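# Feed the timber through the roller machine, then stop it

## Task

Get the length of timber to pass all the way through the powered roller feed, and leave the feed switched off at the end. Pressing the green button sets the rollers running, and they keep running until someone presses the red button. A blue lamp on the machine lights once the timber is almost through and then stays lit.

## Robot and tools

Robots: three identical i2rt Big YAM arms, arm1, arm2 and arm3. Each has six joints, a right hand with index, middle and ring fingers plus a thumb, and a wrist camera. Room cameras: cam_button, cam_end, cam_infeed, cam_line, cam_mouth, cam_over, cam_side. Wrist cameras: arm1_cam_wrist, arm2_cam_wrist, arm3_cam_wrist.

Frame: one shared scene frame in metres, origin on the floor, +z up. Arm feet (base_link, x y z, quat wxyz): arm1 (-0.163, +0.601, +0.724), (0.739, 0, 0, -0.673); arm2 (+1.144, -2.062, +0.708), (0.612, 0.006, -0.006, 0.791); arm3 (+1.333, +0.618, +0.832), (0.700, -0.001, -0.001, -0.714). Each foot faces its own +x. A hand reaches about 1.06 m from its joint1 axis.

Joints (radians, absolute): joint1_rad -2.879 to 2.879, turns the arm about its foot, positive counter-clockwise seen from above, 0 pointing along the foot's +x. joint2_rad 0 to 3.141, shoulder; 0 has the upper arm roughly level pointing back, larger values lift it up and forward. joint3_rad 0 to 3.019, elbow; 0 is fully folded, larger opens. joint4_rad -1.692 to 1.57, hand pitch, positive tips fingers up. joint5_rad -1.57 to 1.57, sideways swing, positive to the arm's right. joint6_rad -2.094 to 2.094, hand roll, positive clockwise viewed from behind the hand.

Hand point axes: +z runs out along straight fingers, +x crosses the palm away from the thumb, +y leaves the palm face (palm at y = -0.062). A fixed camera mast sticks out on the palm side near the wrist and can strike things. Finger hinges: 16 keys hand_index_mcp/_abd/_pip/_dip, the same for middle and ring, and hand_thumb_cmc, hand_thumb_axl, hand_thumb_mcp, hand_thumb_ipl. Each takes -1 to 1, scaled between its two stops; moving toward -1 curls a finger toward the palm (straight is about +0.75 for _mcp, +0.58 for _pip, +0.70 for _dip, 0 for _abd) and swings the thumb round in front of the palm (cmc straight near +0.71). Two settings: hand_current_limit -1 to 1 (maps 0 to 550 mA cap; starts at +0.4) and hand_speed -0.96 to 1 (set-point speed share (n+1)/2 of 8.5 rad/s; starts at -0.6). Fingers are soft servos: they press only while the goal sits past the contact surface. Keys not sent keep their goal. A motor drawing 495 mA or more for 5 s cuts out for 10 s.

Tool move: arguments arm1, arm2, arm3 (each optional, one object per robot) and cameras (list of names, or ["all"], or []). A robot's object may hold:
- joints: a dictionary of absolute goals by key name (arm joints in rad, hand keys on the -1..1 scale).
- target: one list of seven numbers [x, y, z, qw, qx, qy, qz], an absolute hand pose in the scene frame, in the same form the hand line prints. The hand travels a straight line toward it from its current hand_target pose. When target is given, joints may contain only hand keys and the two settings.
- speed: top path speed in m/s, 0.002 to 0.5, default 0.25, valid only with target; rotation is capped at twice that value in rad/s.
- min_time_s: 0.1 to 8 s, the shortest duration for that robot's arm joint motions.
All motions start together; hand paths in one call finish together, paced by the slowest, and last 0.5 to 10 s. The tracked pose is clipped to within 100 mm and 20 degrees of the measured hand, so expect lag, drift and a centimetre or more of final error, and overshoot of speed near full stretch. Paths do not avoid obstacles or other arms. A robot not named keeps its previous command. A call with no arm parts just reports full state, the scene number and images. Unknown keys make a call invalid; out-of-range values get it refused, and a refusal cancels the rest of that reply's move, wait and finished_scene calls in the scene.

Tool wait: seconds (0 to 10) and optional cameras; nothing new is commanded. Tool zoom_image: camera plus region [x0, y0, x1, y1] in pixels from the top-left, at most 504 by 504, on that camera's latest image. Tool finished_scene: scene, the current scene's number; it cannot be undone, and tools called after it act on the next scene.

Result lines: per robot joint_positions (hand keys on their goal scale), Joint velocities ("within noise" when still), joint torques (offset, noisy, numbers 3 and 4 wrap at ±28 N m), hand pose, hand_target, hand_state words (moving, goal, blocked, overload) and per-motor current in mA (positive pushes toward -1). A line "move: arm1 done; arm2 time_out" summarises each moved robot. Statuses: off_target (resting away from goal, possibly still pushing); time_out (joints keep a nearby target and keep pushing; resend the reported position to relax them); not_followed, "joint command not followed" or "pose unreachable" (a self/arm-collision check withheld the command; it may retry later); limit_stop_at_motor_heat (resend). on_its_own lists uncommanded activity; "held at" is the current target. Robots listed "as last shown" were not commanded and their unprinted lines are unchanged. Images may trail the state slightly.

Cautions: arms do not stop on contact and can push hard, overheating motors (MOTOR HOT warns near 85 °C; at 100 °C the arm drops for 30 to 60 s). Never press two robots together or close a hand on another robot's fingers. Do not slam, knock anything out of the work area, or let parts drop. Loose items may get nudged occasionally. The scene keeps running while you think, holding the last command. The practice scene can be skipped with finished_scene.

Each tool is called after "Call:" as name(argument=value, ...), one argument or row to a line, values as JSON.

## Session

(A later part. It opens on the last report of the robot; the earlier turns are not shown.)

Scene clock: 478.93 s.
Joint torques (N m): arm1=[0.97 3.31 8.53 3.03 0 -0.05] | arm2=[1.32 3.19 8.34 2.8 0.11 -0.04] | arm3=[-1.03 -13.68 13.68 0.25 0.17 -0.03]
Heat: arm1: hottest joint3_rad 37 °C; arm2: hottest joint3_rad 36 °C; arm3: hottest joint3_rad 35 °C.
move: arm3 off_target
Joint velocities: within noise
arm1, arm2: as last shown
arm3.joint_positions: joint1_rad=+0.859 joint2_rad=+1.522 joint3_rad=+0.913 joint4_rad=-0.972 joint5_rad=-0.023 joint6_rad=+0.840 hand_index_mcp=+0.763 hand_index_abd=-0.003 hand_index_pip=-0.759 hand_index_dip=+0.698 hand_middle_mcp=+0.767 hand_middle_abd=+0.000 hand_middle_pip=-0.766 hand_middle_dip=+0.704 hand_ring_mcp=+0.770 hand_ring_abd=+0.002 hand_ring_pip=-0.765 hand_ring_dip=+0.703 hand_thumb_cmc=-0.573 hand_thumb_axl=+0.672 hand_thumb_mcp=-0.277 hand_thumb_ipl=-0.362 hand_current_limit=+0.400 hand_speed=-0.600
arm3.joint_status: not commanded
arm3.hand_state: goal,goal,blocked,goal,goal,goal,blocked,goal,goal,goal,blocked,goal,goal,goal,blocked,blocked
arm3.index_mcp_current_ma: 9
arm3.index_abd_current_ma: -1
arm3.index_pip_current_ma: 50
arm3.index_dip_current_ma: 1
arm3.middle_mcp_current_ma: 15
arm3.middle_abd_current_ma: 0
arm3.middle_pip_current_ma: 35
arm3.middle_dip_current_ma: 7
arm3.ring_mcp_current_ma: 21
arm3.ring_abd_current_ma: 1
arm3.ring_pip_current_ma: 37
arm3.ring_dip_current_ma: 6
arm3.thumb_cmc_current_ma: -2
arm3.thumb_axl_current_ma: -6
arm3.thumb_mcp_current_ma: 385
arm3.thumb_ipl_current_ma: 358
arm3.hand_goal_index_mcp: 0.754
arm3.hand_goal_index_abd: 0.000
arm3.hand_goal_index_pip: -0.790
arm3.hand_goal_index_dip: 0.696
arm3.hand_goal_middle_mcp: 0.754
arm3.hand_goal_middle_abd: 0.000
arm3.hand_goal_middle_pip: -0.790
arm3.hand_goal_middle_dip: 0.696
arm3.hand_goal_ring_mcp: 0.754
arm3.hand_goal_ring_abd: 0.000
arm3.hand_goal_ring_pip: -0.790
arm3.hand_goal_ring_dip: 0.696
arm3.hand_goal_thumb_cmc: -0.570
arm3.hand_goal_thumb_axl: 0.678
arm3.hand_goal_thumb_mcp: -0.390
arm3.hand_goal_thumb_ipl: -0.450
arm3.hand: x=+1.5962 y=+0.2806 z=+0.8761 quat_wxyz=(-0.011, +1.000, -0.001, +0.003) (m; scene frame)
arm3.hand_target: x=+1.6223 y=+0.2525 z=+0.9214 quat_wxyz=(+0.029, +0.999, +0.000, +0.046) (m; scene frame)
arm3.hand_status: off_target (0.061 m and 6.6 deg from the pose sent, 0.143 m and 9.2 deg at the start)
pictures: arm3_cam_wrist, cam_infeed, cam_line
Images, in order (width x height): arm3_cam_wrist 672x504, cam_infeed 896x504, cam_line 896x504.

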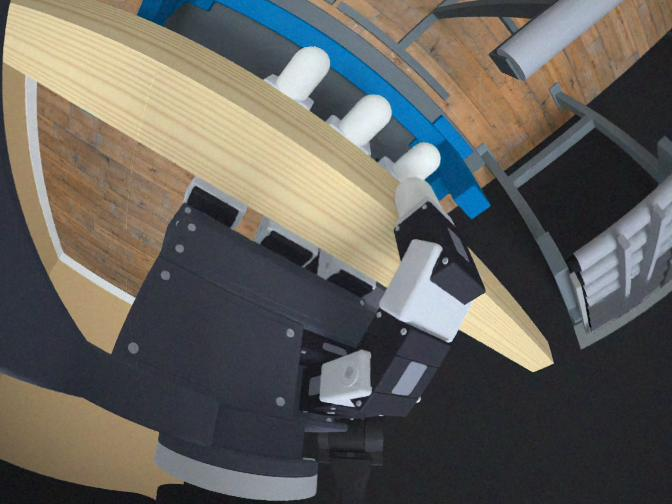

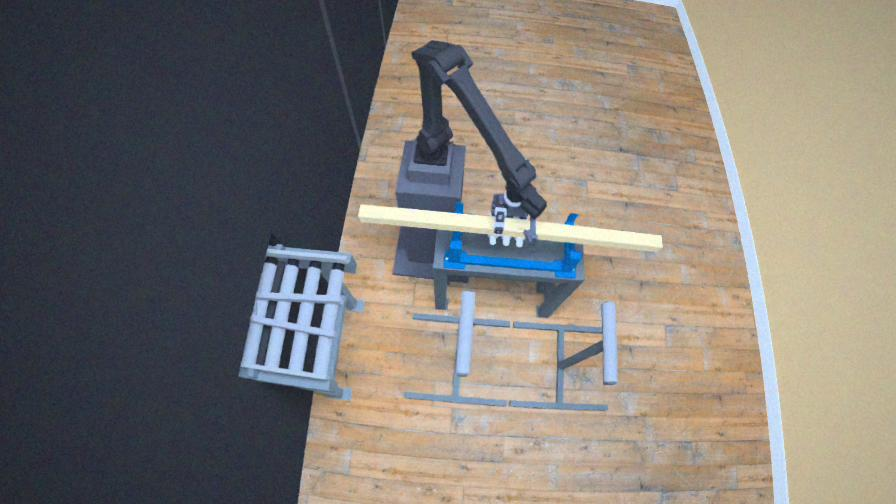

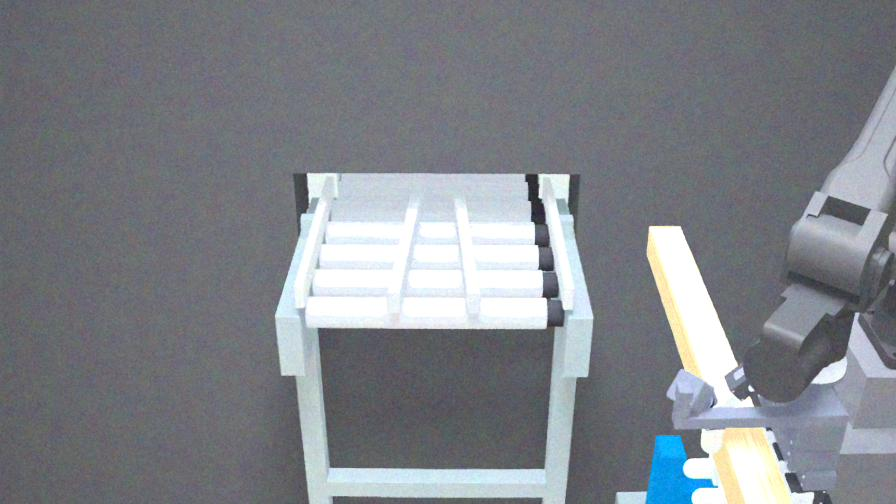

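Call:
move(
  arm3={"target": [1.47, 0.08, 0.91, 0.054, 0.9983, 0, 0.018], "speed": 0.1},
  cameras=["arm3_cam_wrist", "cam_infeed", "cam_line"],
)

Scene clock: 485.47 s.
Joint torques (N m): arm1=[0.91 3.14 8.53 3.02 0.01 -0.03] | arm2=[1.26 3.25 8.34 2.78 0.11 -0.04] | arm3=[-1.03 -15.33 13.83 0.91 -0.02 -0.01]
Heat: arm1: hottest joint3_rad 37 °C; arm2: hottest joint3_rad 36 °C; arm3: hottest joint3_rad 37 °C.
move: arm3 off_target
Joint velocities: within noise
arm1.joint_positions: joint1_rad=+0.096 joint2_rad=+0.624 joint3_rad=+1.487 joint4_rad=-1.369 joint5_rad=+0.003 joint6_rad=+1.175 hand_index_mcp=+0.754 hand_index_abd=+0.001 hand_index_pip=+0.577 hand_index_dip=+0.696 hand_middle_mcp=+0.754 hand_middle_abd=+0.001 hand_middle_pip=+0.577 hand_middle_dip=+0.696 hand_ring_mcp=+0.754 hand_ring_abd=+0.000 hand_ring_pip=+0.577 hand_ring_dip=+0.696 hand_thumb_cmc=+0.714 hand_thumb_axl=+0.677 hand_thumb_mcp=+0.226 hand_thumb_ipl=+0.168 hand_current_limit=+0.400 hand_speed=-0.600
arm1.joint_status: not commanded
arm1.hand_state: goal,goal,goal,goal,goal,goal,goal,goal,goal,goal,goal,goal,goal,goal,goal,goal
arm1.index_mcp_current_ma: 0
arm1.index_abd_current_ma: 0
arm1.index_pip_current_ma: 0
arm1.index_dip_current_ma: 0
arm1.middle_mcp_current_ma: 0
arm1.middle_abd_current_ma: 0
arm1.middle_pip_current_ma: 0
arm1.middle_dip_current_ma: 0
arm1.ring_mcp_current_ma: 0
arm1.ring_abd_current_ma: 0
arm1.ring_pip_current_ma: 0
arm1.ring_dip_current_ma: 0
arm1.thumb_cmc_current_ma: 0
arm1.thumb_axl_current_ma: 0
arm1.thumb_mcp_current_ma: 0
arm1.thumb_ipl_current_ma: 0
arm1.hand_goal_index_mcp: 0.754
arm1.hand_goal_index_abd: 0.000
arm1.hand_goal_index_pip: 0.576
arm1.hand_goal_index_dip: 0.696
arm1.hand_goal_middle_mcp: 0.754
arm1.hand_goal_middle_abd: 0.000
arm1.hand_goal_middle_pip: 0.576
arm1.hand_goal_middle_dip: 0.696
arm1.hand_goal_ring_mcp: 0.754
arm1.hand_goal_ring_abd: 0.000
arm1.hand_goal_ring_pip: 0.576
arm1.hand_goal_ring_dip: 0.696
arm1.hand_goal_thumb_cmc: 0.714
arm1.hand_goal_thumb_axl: 0.678
arm1.hand_goal_thumb_mcp: 0.226
arm1.hand_goal_thumb_ipl: 0.168
arm1.hand: x=-0.2073 y=+0.3639 z=+1.3119 quat_wxyz=(+0.395, +0.759, -0.408, +0.319) (m; scene frame)
arm1.hand_target: x=-0.2079 y=+0.3671 z=+1.3225 quat_wxyz=(+0.403, +0.753, -0.405, +0.326) (m; scene frame)
arm1.hand_status: not commanded
arm2.joint_positions: joint1_rad=-0.450 joint2_rad=+0.633 joint3_rad=+1.446 joint4_rad=-1.352 joint5_rad=+0.045 joint6_rad=+1.073 hand_index_mcp=+0.755 hand_index_abd=+0.000 hand_index_pip=+0.577 hand_index_dip=+0.696 hand_middle_mcp=+0.755 hand_middle_abd=+0.000 hand_middle_pip=+0.577 hand_middle_dip=+0.696 hand_ring_mcp=+0.755 hand_ring_abd=+0.000 hand_ring_pip=+0.577 hand_ring_dip=+0.696 hand_thumb_cmc=+0.715 hand_thumb_axl=+0.677 hand_thumb_mcp=+0.226 hand_thumb_ipl=+0.168 hand_current_limit=+0.400 hand_speed=-0.600
arm2.joint_status: not commanded
arm2.hand_state: goal,goal,goal,goal,goal,goal,goal,goal,goal,goal,goal,goal,goal,goal,goal,goal
arm2.index_mcp_current_ma: 1
arm2.index_abd_current_ma: 0
arm2.index_pip_current_ma: 1
arm2.index_dip_current_ma: 0
arm2.middle_mcp_current_ma: 1
arm2.middle_abd_current_ma: 0
arm2.middle_pip_current_ma: 1
arm2.middle_dip_current_ma: 0
arm2.ring_mcp_current_ma: 1
arm2.ring_abd_current_ma: 0
arm2.ring_pip_current_ma: 1
arm2.ring_dip_current_ma: 0
arm2.thumb_cmc_current_ma: 1
arm2.thumb_axl_current_ma: -1
arm2.thumb_mcp_current_ma: 0
arm2.thumb_ipl_current_ma: 0
arm2.hand_goal_index_mcp: 0.754
arm2.hand_goal_index_abd: 0.000
arm2.hand_goal_index_pip: 0.576
arm2.hand_goal_index_dip: 0.696
arm2.hand_goal_middle_mcp: 0.754
arm2.hand_goal_middle_abd: 0.000
arm2.hand_goal_middle_pip: 0.576
arm2.hand_goal_middle_dip: 0.696
arm2.hand_goal_ring_mcp: 0.754
arm2.hand_goal_ring_abd: 0.000
arm2.hand_goal_ring_pip: 0.576
arm2.hand_goal_ring_dip: 0.696
arm2.hand_goal_thumb_cmc: 0.714
arm2.hand_goal_thumb_axl: 0.678
arm2.hand_goal_thumb_mcp: 0.226
arm2.hand_goal_thumb_ipl: 0.168
arm2.hand: x=+1.2836 y=-1.8556 z=+1.2907 quat_wxyz=(-0.197, +0.523, +0.690, +0.460) (m; scene frame)
arm2.hand_target: x=+1.2831 y=-1.8585 z=+1.3015 quat_wxyz=(-0.202, +0.520, +0.684, +0.470) (m; scene frame)
arm2.hand_status: not commanded
arm3.joint_positions: joint1_rad=+0.367 joint2_rad=+1.668 joint3_rad=+1.046 joint4_rad=-0.968 joint5_rad=+0.004 joint6_rad=+0.347 hand_index_mcp=+0.763 hand_index_abd=-0.003 hand_index_pip=-0.759 hand_index_dip=+0.698 hand_middle_mcp=+0.767 hand_middle_abd=+0.000 hand_middle_pip=-0.766 hand_middle_dip=+0.704 hand_ring_mcp=+0.770 hand_ring_abd=+0.002 hand_ring_pip=-0.765 hand_ring_dip=+0.703 hand_thumb_cmc=-0.573 hand_thumb_axl=+0.672 hand_thumb_mcp=-0.277 hand_thumb_ipl=-0.362 hand_current_limit=+0.400 hand_speed=-0.600
arm3.joint_status: not commanded
arm3.hand_state: goal,goal,blocked,goal,goal,goal,blocked,goal,goal,goal,blocked,goal,goal,goal,blocked,blocked
arm3.index_mcp_current_ma: 9
arm3.index_abd_current_ma: -1
arm3.index_pip_current_ma: 50
arm3.index_dip_current_ma: 1
arm3.middle_mcp_current_ma: 15
arm3.middle_abd_current_ma: 0
arm3.middle_pip_current_ma: 35
arm3.middle_dip_current_ma: 7
arm3.ring_mcp_current_ma: 21
arm3.ring_abd_current_ma: 1
arm3.ring_pip_current_ma: 37
arm3.ring_dip_current_ma: 6
arm3.thumb_cmc_current_ma: -2
arm3.thumb_axl_current_ma: -6
arm3.thumb_mcp_current_ma: 385
arm3.thumb_ipl_current_ma: 358
arm3.hand_goal_index_mcp: 0.754
arm3.hand_goal_index_abd: 0.000
arm3.hand_goal_index_pip: -0.790
arm3.hand_goal_index_dip: 0.696
arm3.hand_goal_middle_mcp: 0.754
arm3.hand_goal_middle_abd: 0.000
arm3.hand_goal_middle_pip: -0.790
arm3.hand_goal_middle_dip: 0.696
arm3.hand_goal_ring_mcp: 0.754
arm3.hand_goal_ring_abd: 0.000
arm3.hand_goal_ring_pip: -0.790
arm3.hand_goal_ring_dip: 0.696
arm3.hand_goal_thumb_cmc: -0.570
arm3.hand_goal_thumb_axl: 0.678
arm3.hand_goal_thumb_mcp: -0.390
arm3.hand_goal_thumb_ipl: -0.450
arm3.hand: x=+1.4555 y=+0.1265 z=+0.8623 quat_wxyz=(-0.007, +1.000, -0.001, -0.006) (m; scene frame)
arm3.hand_target: x=+1.4684 y=+0.0847 z=+0.9125 quat_wxyz=(+0.054, +0.998, +0.000, +0.018) (m; scene frame)
arm3.hand_status: off_target (0.068 m and 7.5 deg from the pose sent, 0.239 m and 7.6 deg at the start)
pictures: arm3_cam_wrist, cam_infeed, cam_line
Images, in order (width x height): arm3_cam_wrist 672x504, cam_infeed 896x504, cam_line 896x504.

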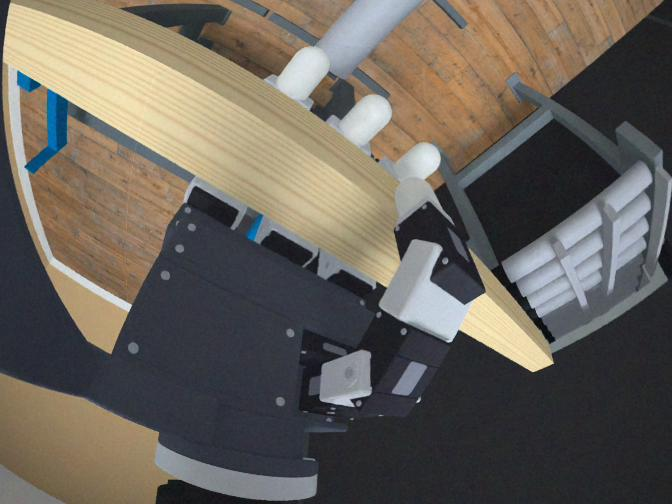

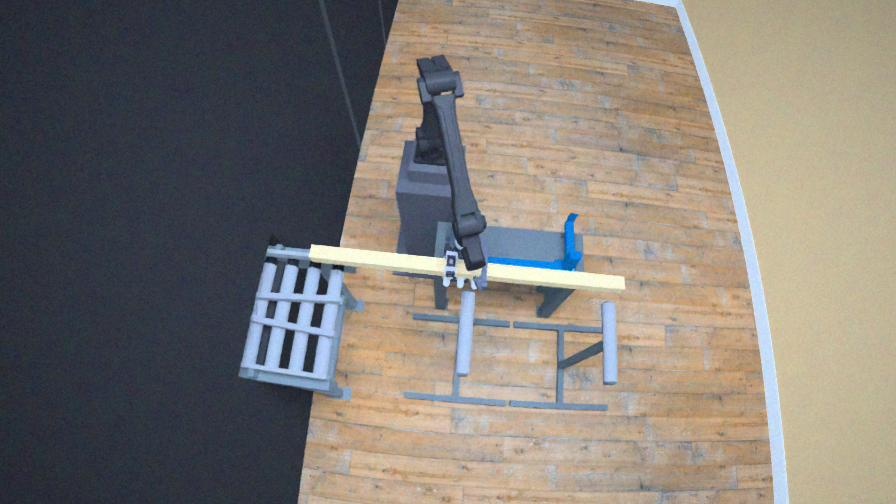

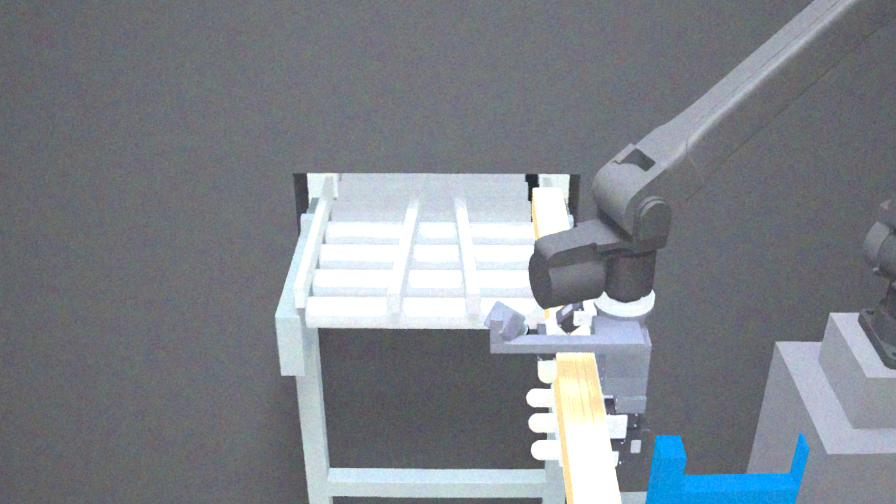

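Call:
move(
  arm3={"target": [1.345, -0.075, 0.905, 0.059, 0.9983, 0, 0.003], "speed": 0.1},
  cameras=["arm3_cam_wrist", "cam_infeed", "cam_line", "cam_mouth"],
)

Call:
zoom_image(
  camera="cam_line",
  region=[280, 150, 600, 400],
)

Call:
zoom_image(
  camera="cam_infeed",
  region=[220, 220, 480, 400],
)

Scene clock: 494.27 s.
Joint torques (N m): arm1=[0.79 3.25 8.53 2.99 0.01 -0.04] | arm2=[1.26 3.19 8.34 2.8 0.11 -0.04] | arm3=[-0.85 -21.19 14.57 0.24 -0.18 -0.04]
Heat: arm1: hottest joint3_rad 37 °C; arm2: hottest joint3_rad 36 °C; arm3: hottest joint3_rad 38 °C.
move: arm3 off_target
Joint velocities: within noise
arm1, arm2: as last shown
arm3.joint_positions: joint1_rad=+0.084 joint2_rad=+1.985 joint3_rad=+1.459 joint4_rad=-1.054 joint5_rad=+0.006 joint6_rad=+0.066 hand_index_mcp=+0.763 hand_index_abd=-0.003 hand_index_pip=-0.759 hand_index_dip=+0.698 hand_middle_mcp=+0.767 hand_middle_abd=+0.000 hand_middle_pip=-0.766 hand_middle_dip=+0.704 hand_ring_mcp=+0.770 hand_ring_abd=+0.002 hand_ring_pip=-0.765 hand_ring_dip=+0.703 hand_thumb_cmc=-0.573 hand_thumb_axl=+0.672 hand_thumb_mcp=-0.277 hand_thumb_ipl=-0.362 hand_current_limit=+0.400 hand_speed=-0.600
arm3.joint_status: not commanded
arm3.hand_state: goal,goal,blocked,goal,goal,goal,blocked,goal,goal,goal,blocked,goal,goal,goal,blocked,blocked
arm3.index_mcp_current_ma: 9
arm3.index_abd_current_ma: -1
arm3.index_pip_current_ma: 50
arm3.index_dip_current_ma: 1
arm3.middle_mcp_current_ma: 15
arm3.middle_abd_current_ma: 0
arm3.middle_pip_current_ma: 35
arm3.middle_dip_current_ma: 7
arm3.ring_mcp_current_ma: 21
arm3.ring_abd_current_ma: 1
arm3.ring_pip_current_ma: 37
arm3.ring_dip_current_ma: 6
arm3.thumb_cmc_current_ma: -2
arm3.thumb_axl_current_ma: -6
arm3.thumb_mcp_current_ma: 385
arm3.thumb_ipl_current_ma: 358
arm3.hand_goal_index_mcp: 0.754
arm3.hand_goal_index_abd: 0.000
arm3.hand_goal_index_pip: -0.790
arm3.hand_goal_index_dip: 0.696
arm3.hand_goal_middle_mcp: 0.754
arm3.hand_goal_middle_abd: 0.000
arm3.hand_goal_middle_pip: -0.790
arm3.hand_goal_middle_dip: 0.696
arm3.hand_goal_ring_mcp: 0.754
arm3.hand_goal_ring_abd: 0.000
arm3.hand_goal_ring_pip: -0.790
arm3.hand_goal_ring_dip: 0.696
arm3.hand_goal_thumb_cmc: -0.570
arm3.hand_goal_thumb_axl: 0.678
arm3.hand_goal_thumb_mcp: -0.390
arm3.hand_goal_thumb_ipl: -0.450
arm3.hand: x=+1.3441 y=-0.0302 z=+0.8430 quat_wxyz=(-0.003, +1.000, -0.001, -0.004) (m; scene frame)
arm3.hand_target: x=+1.3447 y=-0.0694 z=+0.9070 quat_wxyz=(+0.060, +0.998, +0.000, +0.003) (m; scene frame)
arm3.hand_status: off_target (0.077 m and 7.2 deg from the pose sent, 0.234 m and 7.6 deg at the start)
pictures: arm3_cam_wrist, cam_infeed, cam_line, cam_mouth
Images, in order (width x height): arm3_cam_wrist 672x504, cam_infeed 896x504, cam_line 896x504, cam_mouth 896x504.

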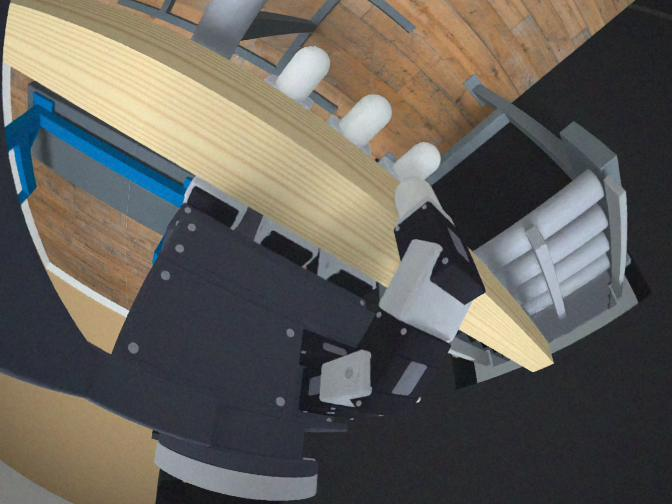

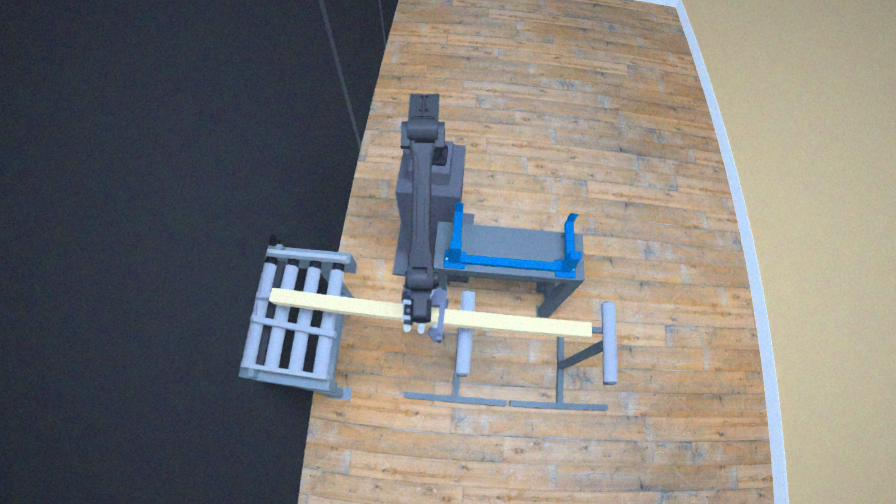

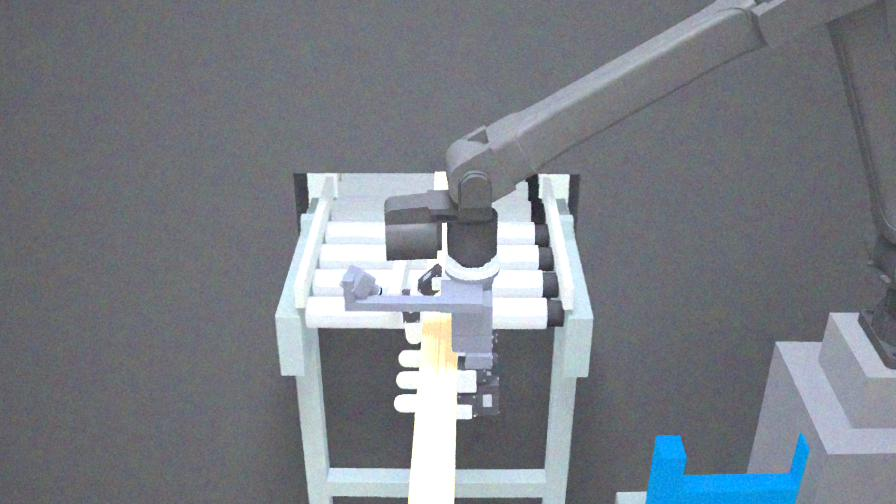

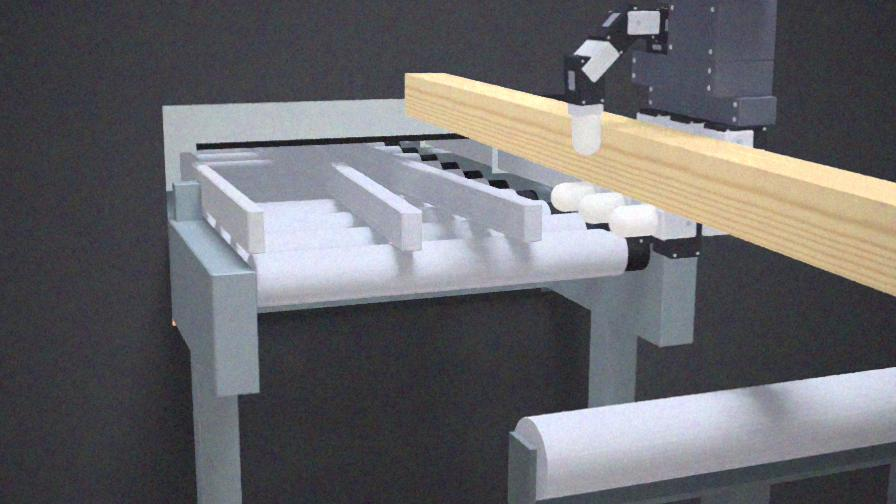

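Scaled by 1.575 from the camera's 896x504 image, which has a finer 1280x720 frame.

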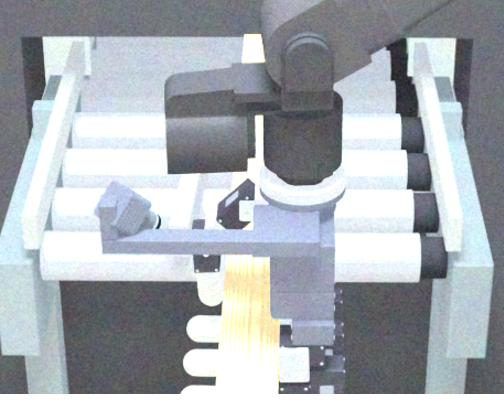

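Scaled by 1.938 from the camera's 896x504 image, which has a finer 1280x720 frame.

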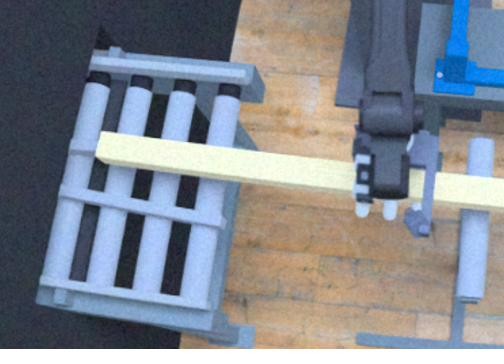

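Call:
move(
  arm3={"target": [1.345, -0.078, 0.842, 0.059, 0.9983, 0, 0.003], "speed": 0.06},
  cameras=["cam_infeed", "cam_line", "cam_mouth"],
)

Call:
zoom_image(
  camera="cam_line",
  region=[280, 150, 600, 400],
)

Call:
zoom_image(
  camera="cam_infeed",
  region=[220, 220, 480, 400],
)

Call:
zoom_image(
  camera="cam_mouth",
  region=[160, 60, 660, 320],
)

Scene clock: 505.27 s.
Joint torques (N m): arm1=[0.79 3.19 8.53 2.99 0.01 -0.05] | arm2=[1.32 3.14 8.34 2.77 0.11 -0.04] | arm3=[-1.03 -22.48 10.63 1.01 -0.18 -0.02]
Heat: arm1: hottest joint3_rad 37 °C; arm2: hottest joint3_rad 36 °C; arm3: hottest joint3_rad 40 °C.
move: arm3 off_target
Joint velocities: within noise
arm1, arm2: as last shown
arm3.joint_positions: joint1_rad=+0.084 joint2_rad=+2.079 joint3_rad=+1.459 joint4_rad=-0.946 joint5_rad=+0.006 joint6_rad=+0.065 hand_index_mcp=+0.763 hand_index_abd=-0.003 hand_index_pip=-0.759 hand_index_dip=+0.698 hand_middle_mcp=+0.767 hand_middle_abd=+0.000 hand_middle_pip=-0.766 hand_middle_dip=+0.704 hand_ring_mcp=+0.770 hand_ring_abd=+0.002 hand_ring_pip=-0.765 hand_ring_dip=+0.703 hand_thumb_cmc=-0.573 hand_thumb_axl=+0.672 hand_thumb_mcp=-0.277 hand_thumb_ipl=-0.362 hand_current_limit=+0.400 hand_speed=-0.600
arm3.joint_status: not commanded
arm3.hand_state: goal,goal,blocked,goal,goal,goal,blocked,goal,goal,goal,blocked,goal,goal,goal,blocked,blocked
arm3.index_mcp_current_ma: 9
arm3.index_abd_current_ma: -1
arm3.index_pip_current_ma: 50
arm3.index_dip_current_ma: 1
arm3.middle_mcp_current_ma: 15
arm3.middle_abd_current_ma: 0
arm3.middle_pip_current_ma: 35
arm3.middle_dip_current_ma: 7
arm3.ring_mcp_current_ma: 21
arm3.ring_abd_current_ma: 1
arm3.ring_pip_current_ma: 37
arm3.ring_dip_current_ma: 6
arm3.thumb_cmc_current_ma: -2
arm3.thumb_axl_current_ma: -6
arm3.thumb_mcp_current_ma: 385
arm3.thumb_ipl_current_ma: 358
arm3.hand_goal_index_mcp: 0.754
arm3.hand_goal_index_abd: 0.000
arm3.hand_goal_index_pip: -0.790
arm3.hand_goal_index_dip: 0.696
arm3.hand_goal_middle_mcp: 0.754
arm3.hand_goal_middle_abd: 0.000
arm3.hand_goal_middle_pip: -0.790
arm3.hand_goal_middle_dip: 0.696
arm3.hand_goal_ring_mcp: 0.754
arm3.hand_goal_ring_abd: 0.000
arm3.hand_goal_ring_pip: -0.790
arm3.hand_goal_ring_dip: 0.696
arm3.hand_goal_thumb_cmc: -0.570
arm3.hand_goal_thumb_axl: 0.678
arm3.hand_goal_thumb_mcp: -0.390
arm3.hand_goal_thumb_ipl: -0.450
arm3.hand: x=+1.3449 y=-0.0436 z=+0.7930 quat_wxyz=(+0.004, +1.000, -0.001, -0.003) (m; scene frame)
arm3.hand_target: x=+1.3448 y=-0.0751 z=+0.8432 quat_wxyz=(+0.059, +0.998, +0.000, +0.003) (m; scene frame)
arm3.hand_status: off_target (0.060 m and 6.3 deg from the pose sent, 0.048 m and 7.2 deg at the start)
pictures: cam_infeed, cam_line, cam_mouth
Images, in order (width x height): cam_infeed 896x504, cam_line 896x504, cam_mouth 896x504.

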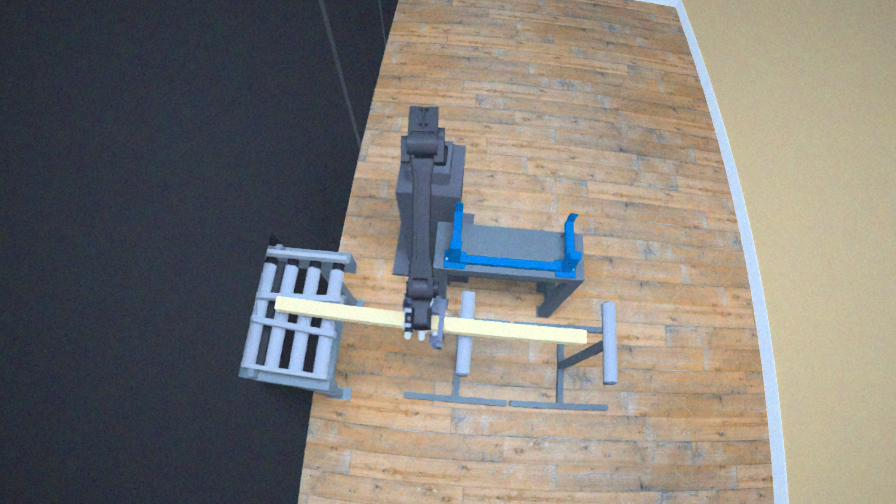

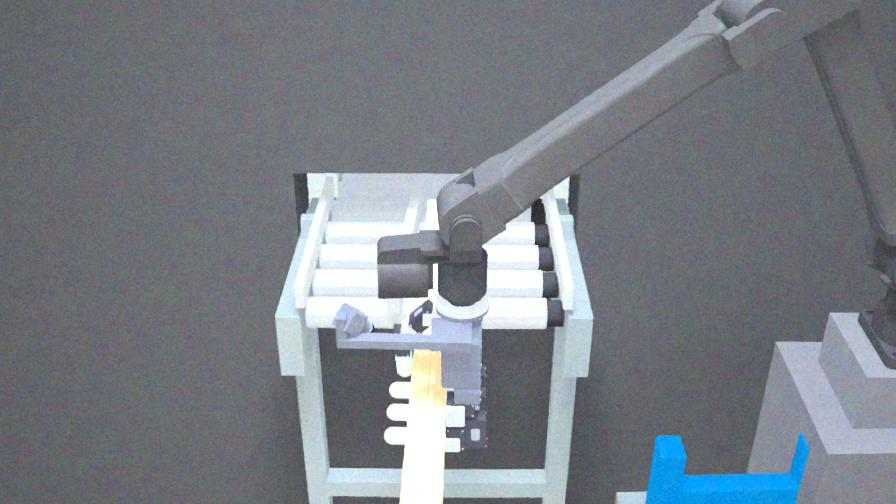

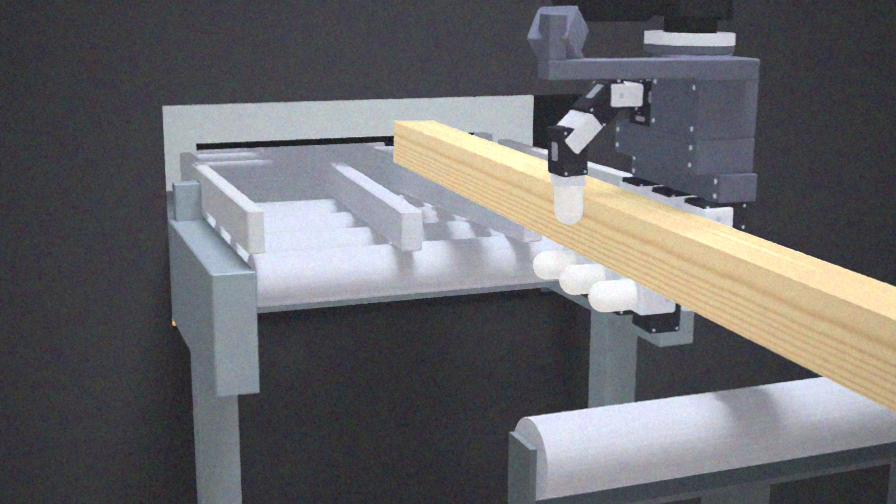

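Scaled by 1.575 from the camera's 896x504 image, which has a finer 1280x720 frame.

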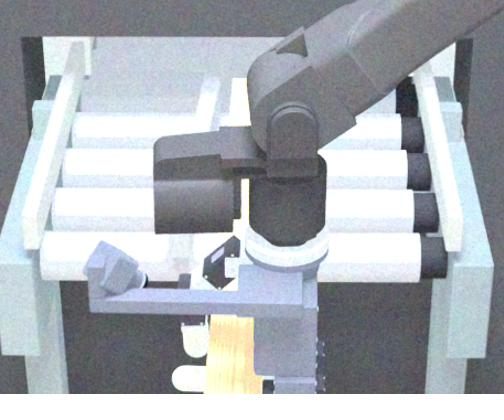

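Scaled by 1.938 from the camera's 896x504 image, which has a finer 1280x720 frame.

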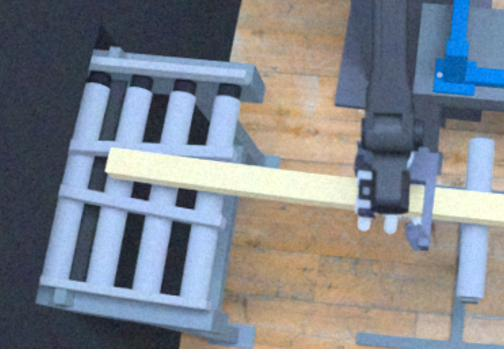

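Scaled by 1.008 from the camera's 896x504 image, which has a finer 1280x720 frame.

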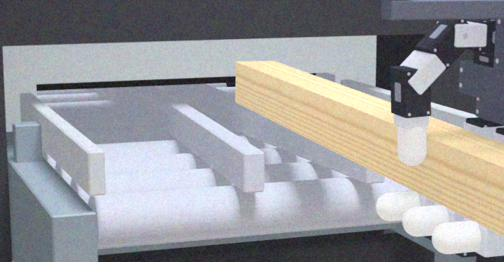

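Call:
move(
  arm3={"target": [1.345, -0.073, 0.812, 0.057, 0.9984, 0, 0.003], "speed": 0.05},
  cameras=["cam_infeed", "cam_line", "cam_mouth"],
)

Call:
zoom_image(
  camera="cam_infeed",
  region=[240, 270, 360, 350],
)

Call:
zoom_image(
  camera="cam_mouth",
  region=[330, 100, 600, 300],
)

Scene clock: 511.13 s.
Joint torques (N m): arm1=[0.56 3.19 8.54 2.99 0.01 -0.05] | arm2=[1.26 3.19 8.32 2.78 0.11 -0.04] | arm3=[-0.79 -22.89 9.07 1.06 -0.2 -0.02]
Heat: arm1: hottest joint3_rad 37 °C; arm2: hottest joint3_rad 36 °C; arm3: hottest joint3_rad 39 °C.
move: arm3 off_target
Joint velocities: within noise
arm1, arm2: as last shown
arm3.joint_positions: joint1_rad=+0.084 joint2_rad=+2.117 joint3_rad=+1.442 joint4_rad=-0.883 joint5_rad=+0.006 joint6_rad=+0.065 hand_index_mcp=+0.763 hand_index_abd=-0.003 hand_index_pip=-0.759 hand_index_dip=+0.698 hand_middle_mcp=+0.767 hand_middle_abd=+0.000 hand_middle_pip=-0.766 hand_middle_dip=+0.704 hand_ring_mcp=+0.770 hand_ring_abd=+0.002 hand_ring_pip=-0.765 hand_ring_dip=+0.703 hand_thumb_cmc=-0.573 hand_thumb_axl=+0.672 hand_thumb_mcp=-0.277 hand_thumb_ipl=-0.362 hand_current_limit=+0.400 hand_speed=-0.600
arm3.joint_status: not commanded
arm3.hand_state: goal,goal,blocked,goal,goal,goal,blocked,goal,goal,goal,blocked,goal,goal,goal,blocked,blocked
arm3.index_mcp_current_ma: 9
arm3.index_abd_current_ma: -1
arm3.index_pip_current_ma: 50
arm3.index_dip_current_ma: 1
arm3.middle_mcp_current_ma: 15
arm3.middle_abd_current_ma: 0
arm3.middle_pip_current_ma: 35
arm3.middle_dip_current_ma: 7
arm3.ring_mcp_current_ma: 21
arm3.ring_abd_current_ma: 1
arm3.ring_pip_current_ma: 37
arm3.ring_dip_current_ma: 6
arm3.thumb_cmc_current_ma: -2
arm3.thumb_axl_current_ma: -6
arm3.thumb_mcp_current_ma: 385
arm3.thumb_ipl_current_ma: 358
arm3.hand_goal_index_mcp: 0.754
arm3.hand_goal_index_abd: 0.000
arm3.hand_goal_index_pip: -0.790
arm3.hand_goal_index_dip: 0.696
arm3.hand_goal_middle_mcp: 0.754
arm3.hand_goal_middle_abd: 0.000
arm3.hand_goal_middle_pip: -0.790
arm3.hand_goal_middle_dip: 0.696
arm3.hand_goal_ring_mcp: 0.754
arm3.hand_goal_ring_abd: 0.000
arm3.hand_goal_ring_pip: -0.790
arm3.hand_goal_ring_dip: 0.696
arm3.hand_goal_thumb_cmc: -0.570
arm3.hand_goal_thumb_axl: 0.678
arm3.hand_goal_thumb_mcp: -0.390
arm3.hand_goal_thumb_ipl: -0.450
arm3.hand: x=+1.3449 y=-0.0438 z=+0.7667 quat_wxyz=(+0.008, +1.000, -0.001, -0.003) (m; scene frame)
arm3.hand_target: x=+1.3449 y=-0.0711 z=+0.8126 quat_wxyz=(+0.057, +0.998, +0.000, +0.003) (m; scene frame)
arm3.hand_status: off_target (0.054 m and 5.7 deg from the pose sent, 0.035 m and 6.1 deg at the start)
pictures: cam_infeed, cam_line, cam_mouth
Images, in order (width x height): cam_infeed 896x504, cam_line 896x504, cam_mouth 896x504.

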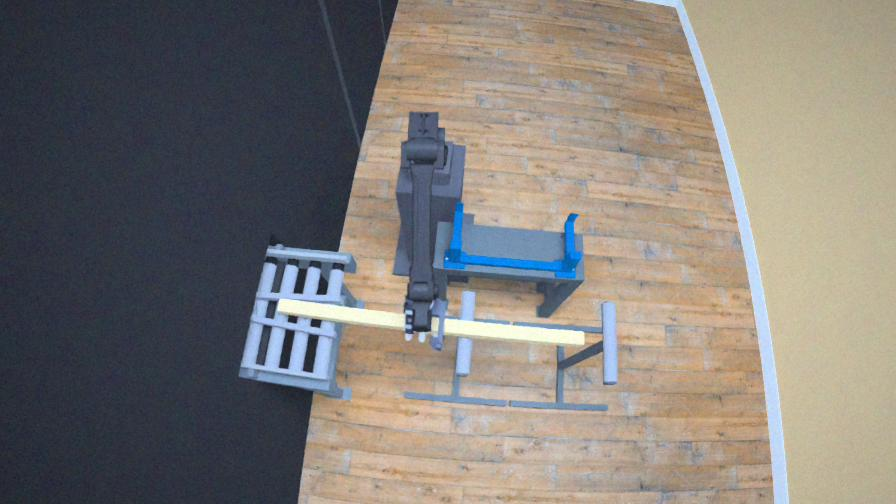

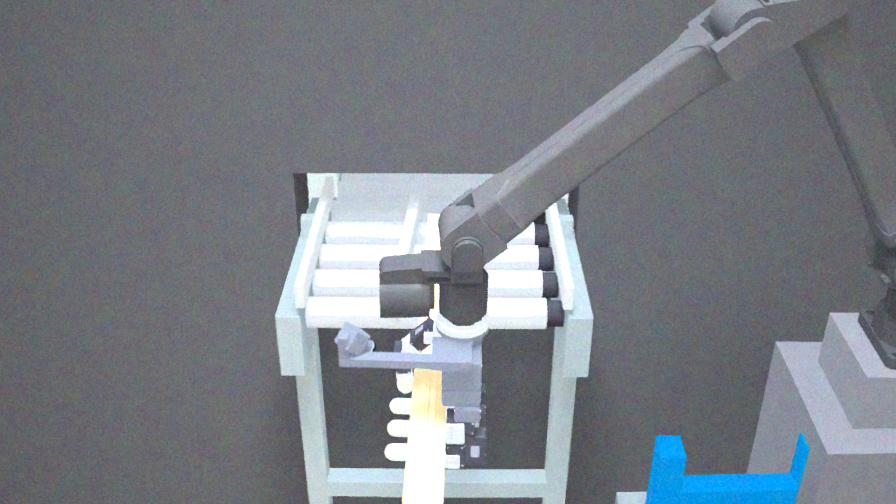

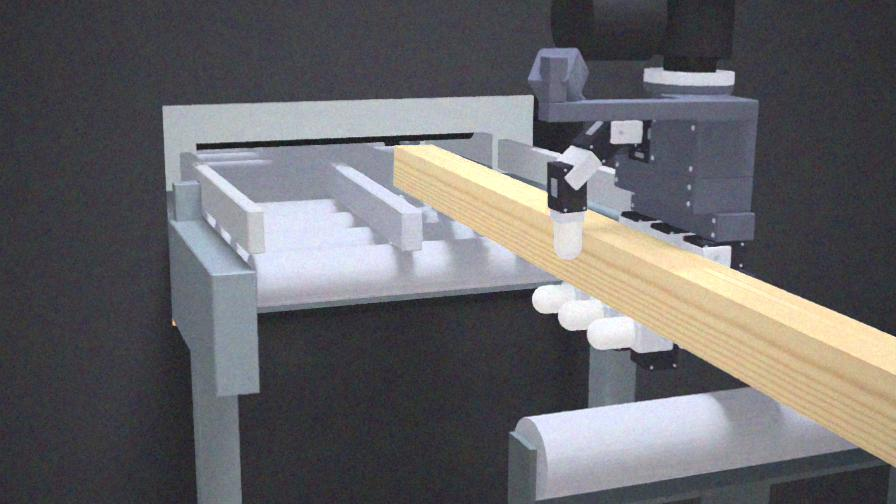

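Scaled by 4.200 from the camera's 896x504 image, which has a finer 1280x720 frame.

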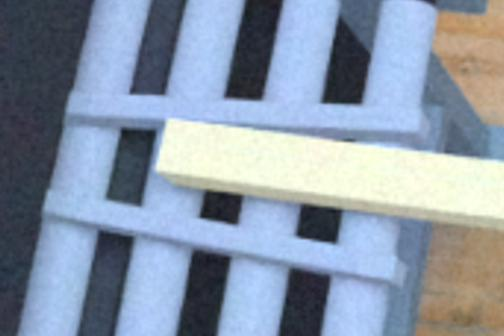

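Scaled by 1.867 from the camera's 896x504 image, which has a finer 1280x720 frame.

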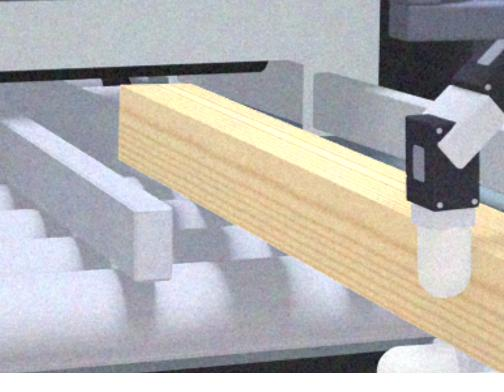

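Call:
move(
  arm3={"target": [1.345, -0.070, 0.782, 0.054, 0.9985, 0, 0.003], "speed": 0.05},
  cameras=["cam_infeed", "cam_line", "cam_mouth"],
)

Call:
zoom_image(
  camera="cam_infeed",
  region=[240, 270, 360, 350],
)

Call:
zoom_image(
  camera="cam_mouth",
  region=[330, 100, 600, 300],
)

Scene clock: 516.80 s.
Joint torques (N m): arm1=[0.73 3.14 8.51 3.03 0.01 -0.04] | arm2=[1.2 3.14 8.31 2.78 0.11 -0.04] | arm3=[-0.62 -22.18 8.38 1.24 0.06 -0.01]
Heat: arm1: hottest joint3_rad 37 °C; arm2: hottest joint3_rad 36 °C; arm3: hottest joint3_rad 40 °C.
move: arm3 off_target
Joint velocities: within noise
arm1, arm2: as last shown
arm3.joint_positions: joint1_rad=+0.084 joint2_rad=+2.151 joint3_rad=+1.429 joint4_rad=-0.829 joint5_rad=-0.001 joint6_rad=+0.064 hand_index_mcp=+0.766 hand_index_abd=-0.003 hand_index_pip=-0.762 hand_index_dip=+0.699 hand_middle_mcp=+0.767 hand_middle_abd=+0.000 hand_middle_pip=-0.766 hand_middle_dip=+0.704 hand_ring_mcp=+0.770 hand_ring_abd=+0.002 hand_ring_pip=-0.765 hand_ring_dip=+0.703 hand_thumb_cmc=-0.573 hand_thumb_axl=+0.672 hand_thumb_mcp=-0.277 hand_thumb_ipl=-0.363 hand_current_limit=+0.400 hand_speed=-0.600
arm3.joint_status: not commanded
arm3.hand_state: goal,goal,blocked,goal,goal,goal,blocked,goal,goal,goal,blocked,goal,goal,goal,blocked,blocked
arm3.index_mcp_current_ma: 14
arm3.index_abd_current_ma: -1
arm3.index_pip_current_ma: 43
arm3.index_dip_current_ma: 2
arm3.middle_mcp_current_ma: 15
arm3.middle_abd_current_ma: 0
arm3.middle_pip_current_ma: 35
arm3.middle_dip_current_ma: 7
arm3.ring_mcp_current_ma: 21
arm3.ring_abd_current_ma: 1
arm3.ring_pip_current_ma: 36
arm3.ring_dip_current_ma: 6
arm3.thumb_cmc_current_ma: -2
arm3.thumb_axl_current_ma: -6
arm3.thumb_mcp_current_ma: 385
arm3.thumb_ipl_current_ma: 353
arm3.hand_goal_index_mcp: 0.754
arm3.hand_goal_index_abd: 0.000
arm3.hand_goal_index_pip: -0.790
arm3.hand_goal_index_dip: 0.696
arm3.hand_goal_middle_mcp: 0.754
arm3.hand_goal_middle_abd: 0.000
arm3.hand_goal_middle_pip: -0.790
arm3.hand_goal_middle_dip: 0.696
arm3.hand_goal_ring_mcp: 0.754
arm3.hand_goal_ring_abd: 0.000
arm3.hand_goal_ring_pip: -0.790
arm3.hand_goal_ring_dip: 0.696
arm3.hand_goal_thumb_cmc: -0.570
arm3.hand_goal_thumb_axl: 0.678
arm3.hand_goal_thumb_mcp: -0.390
arm3.hand_goal_thumb_ipl: -0.450
arm3.hand: x=+1.3462 y=-0.0439 z=+0.7452 quat_wxyz=(+0.011, +1.000, +0.000, +0.001) (m; scene frame)
arm3.hand_target: x=+1.3450 y=-0.0686 z=+0.7825 quat_wxyz=(+0.054, +0.999, +0.000, +0.003) (m; scene frame)
arm3.hand_status: off_target (0.045 m and 4.9 deg from the pose sent, 0.030 m and 5.4 deg at the start)
pictures: cam_infeed, cam_line, cam_mouth
Images, in order (width x height): cam_infeed 896x504, cam_line 896x504, cam_mouth 896x504.

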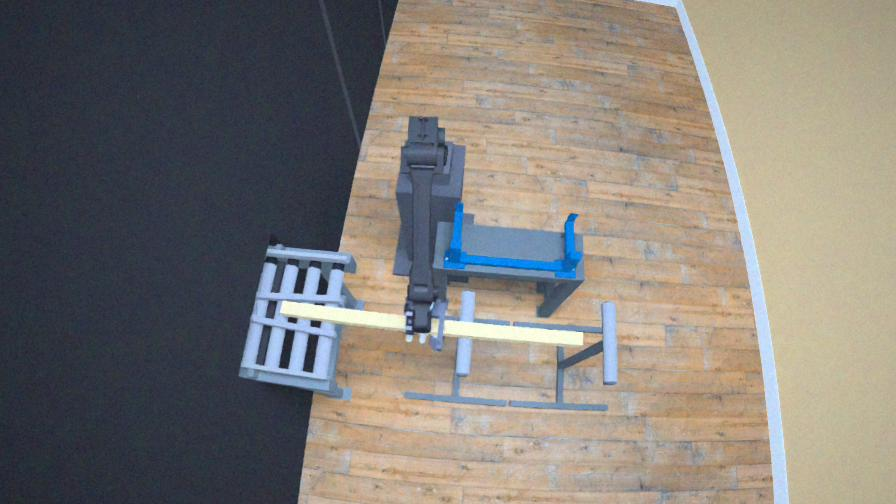

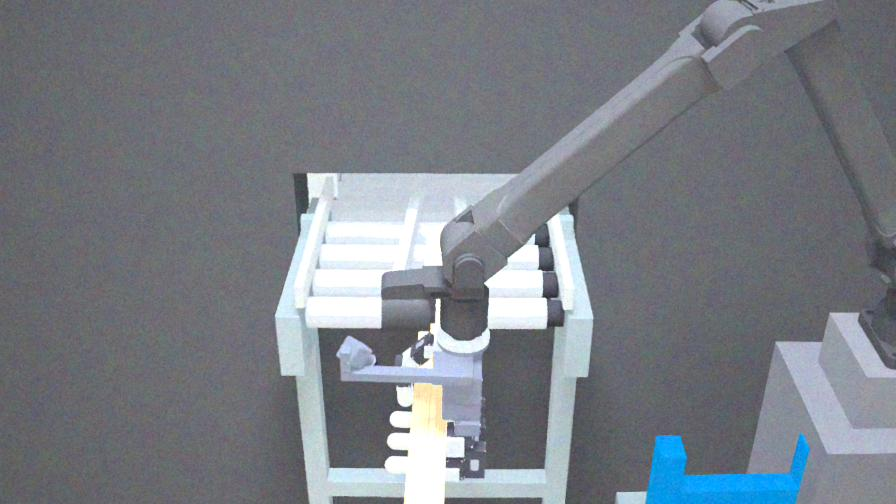

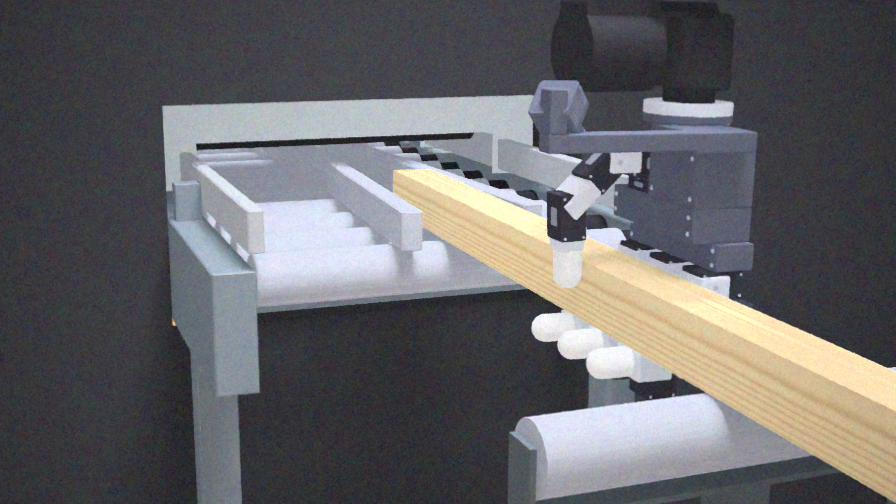

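Scaled by 4.200 from the camera's 896x504 image, which has a finer 1280x720 frame.

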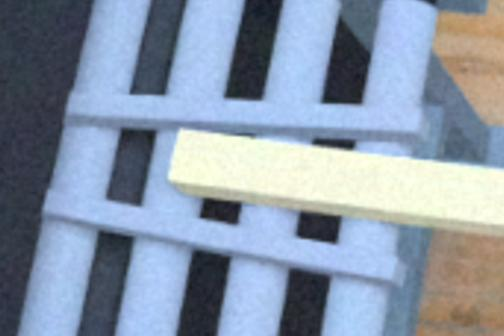

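Scaled by 1.867 from the camera's 896x504 image, which has a finer 1280x720 frame.

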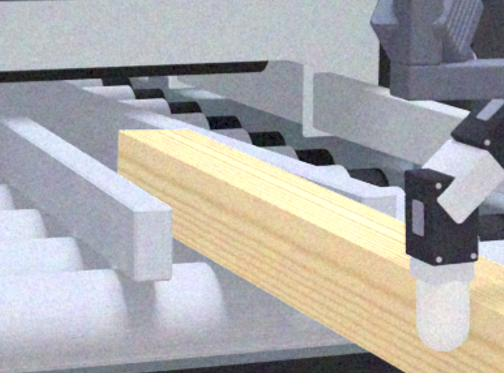

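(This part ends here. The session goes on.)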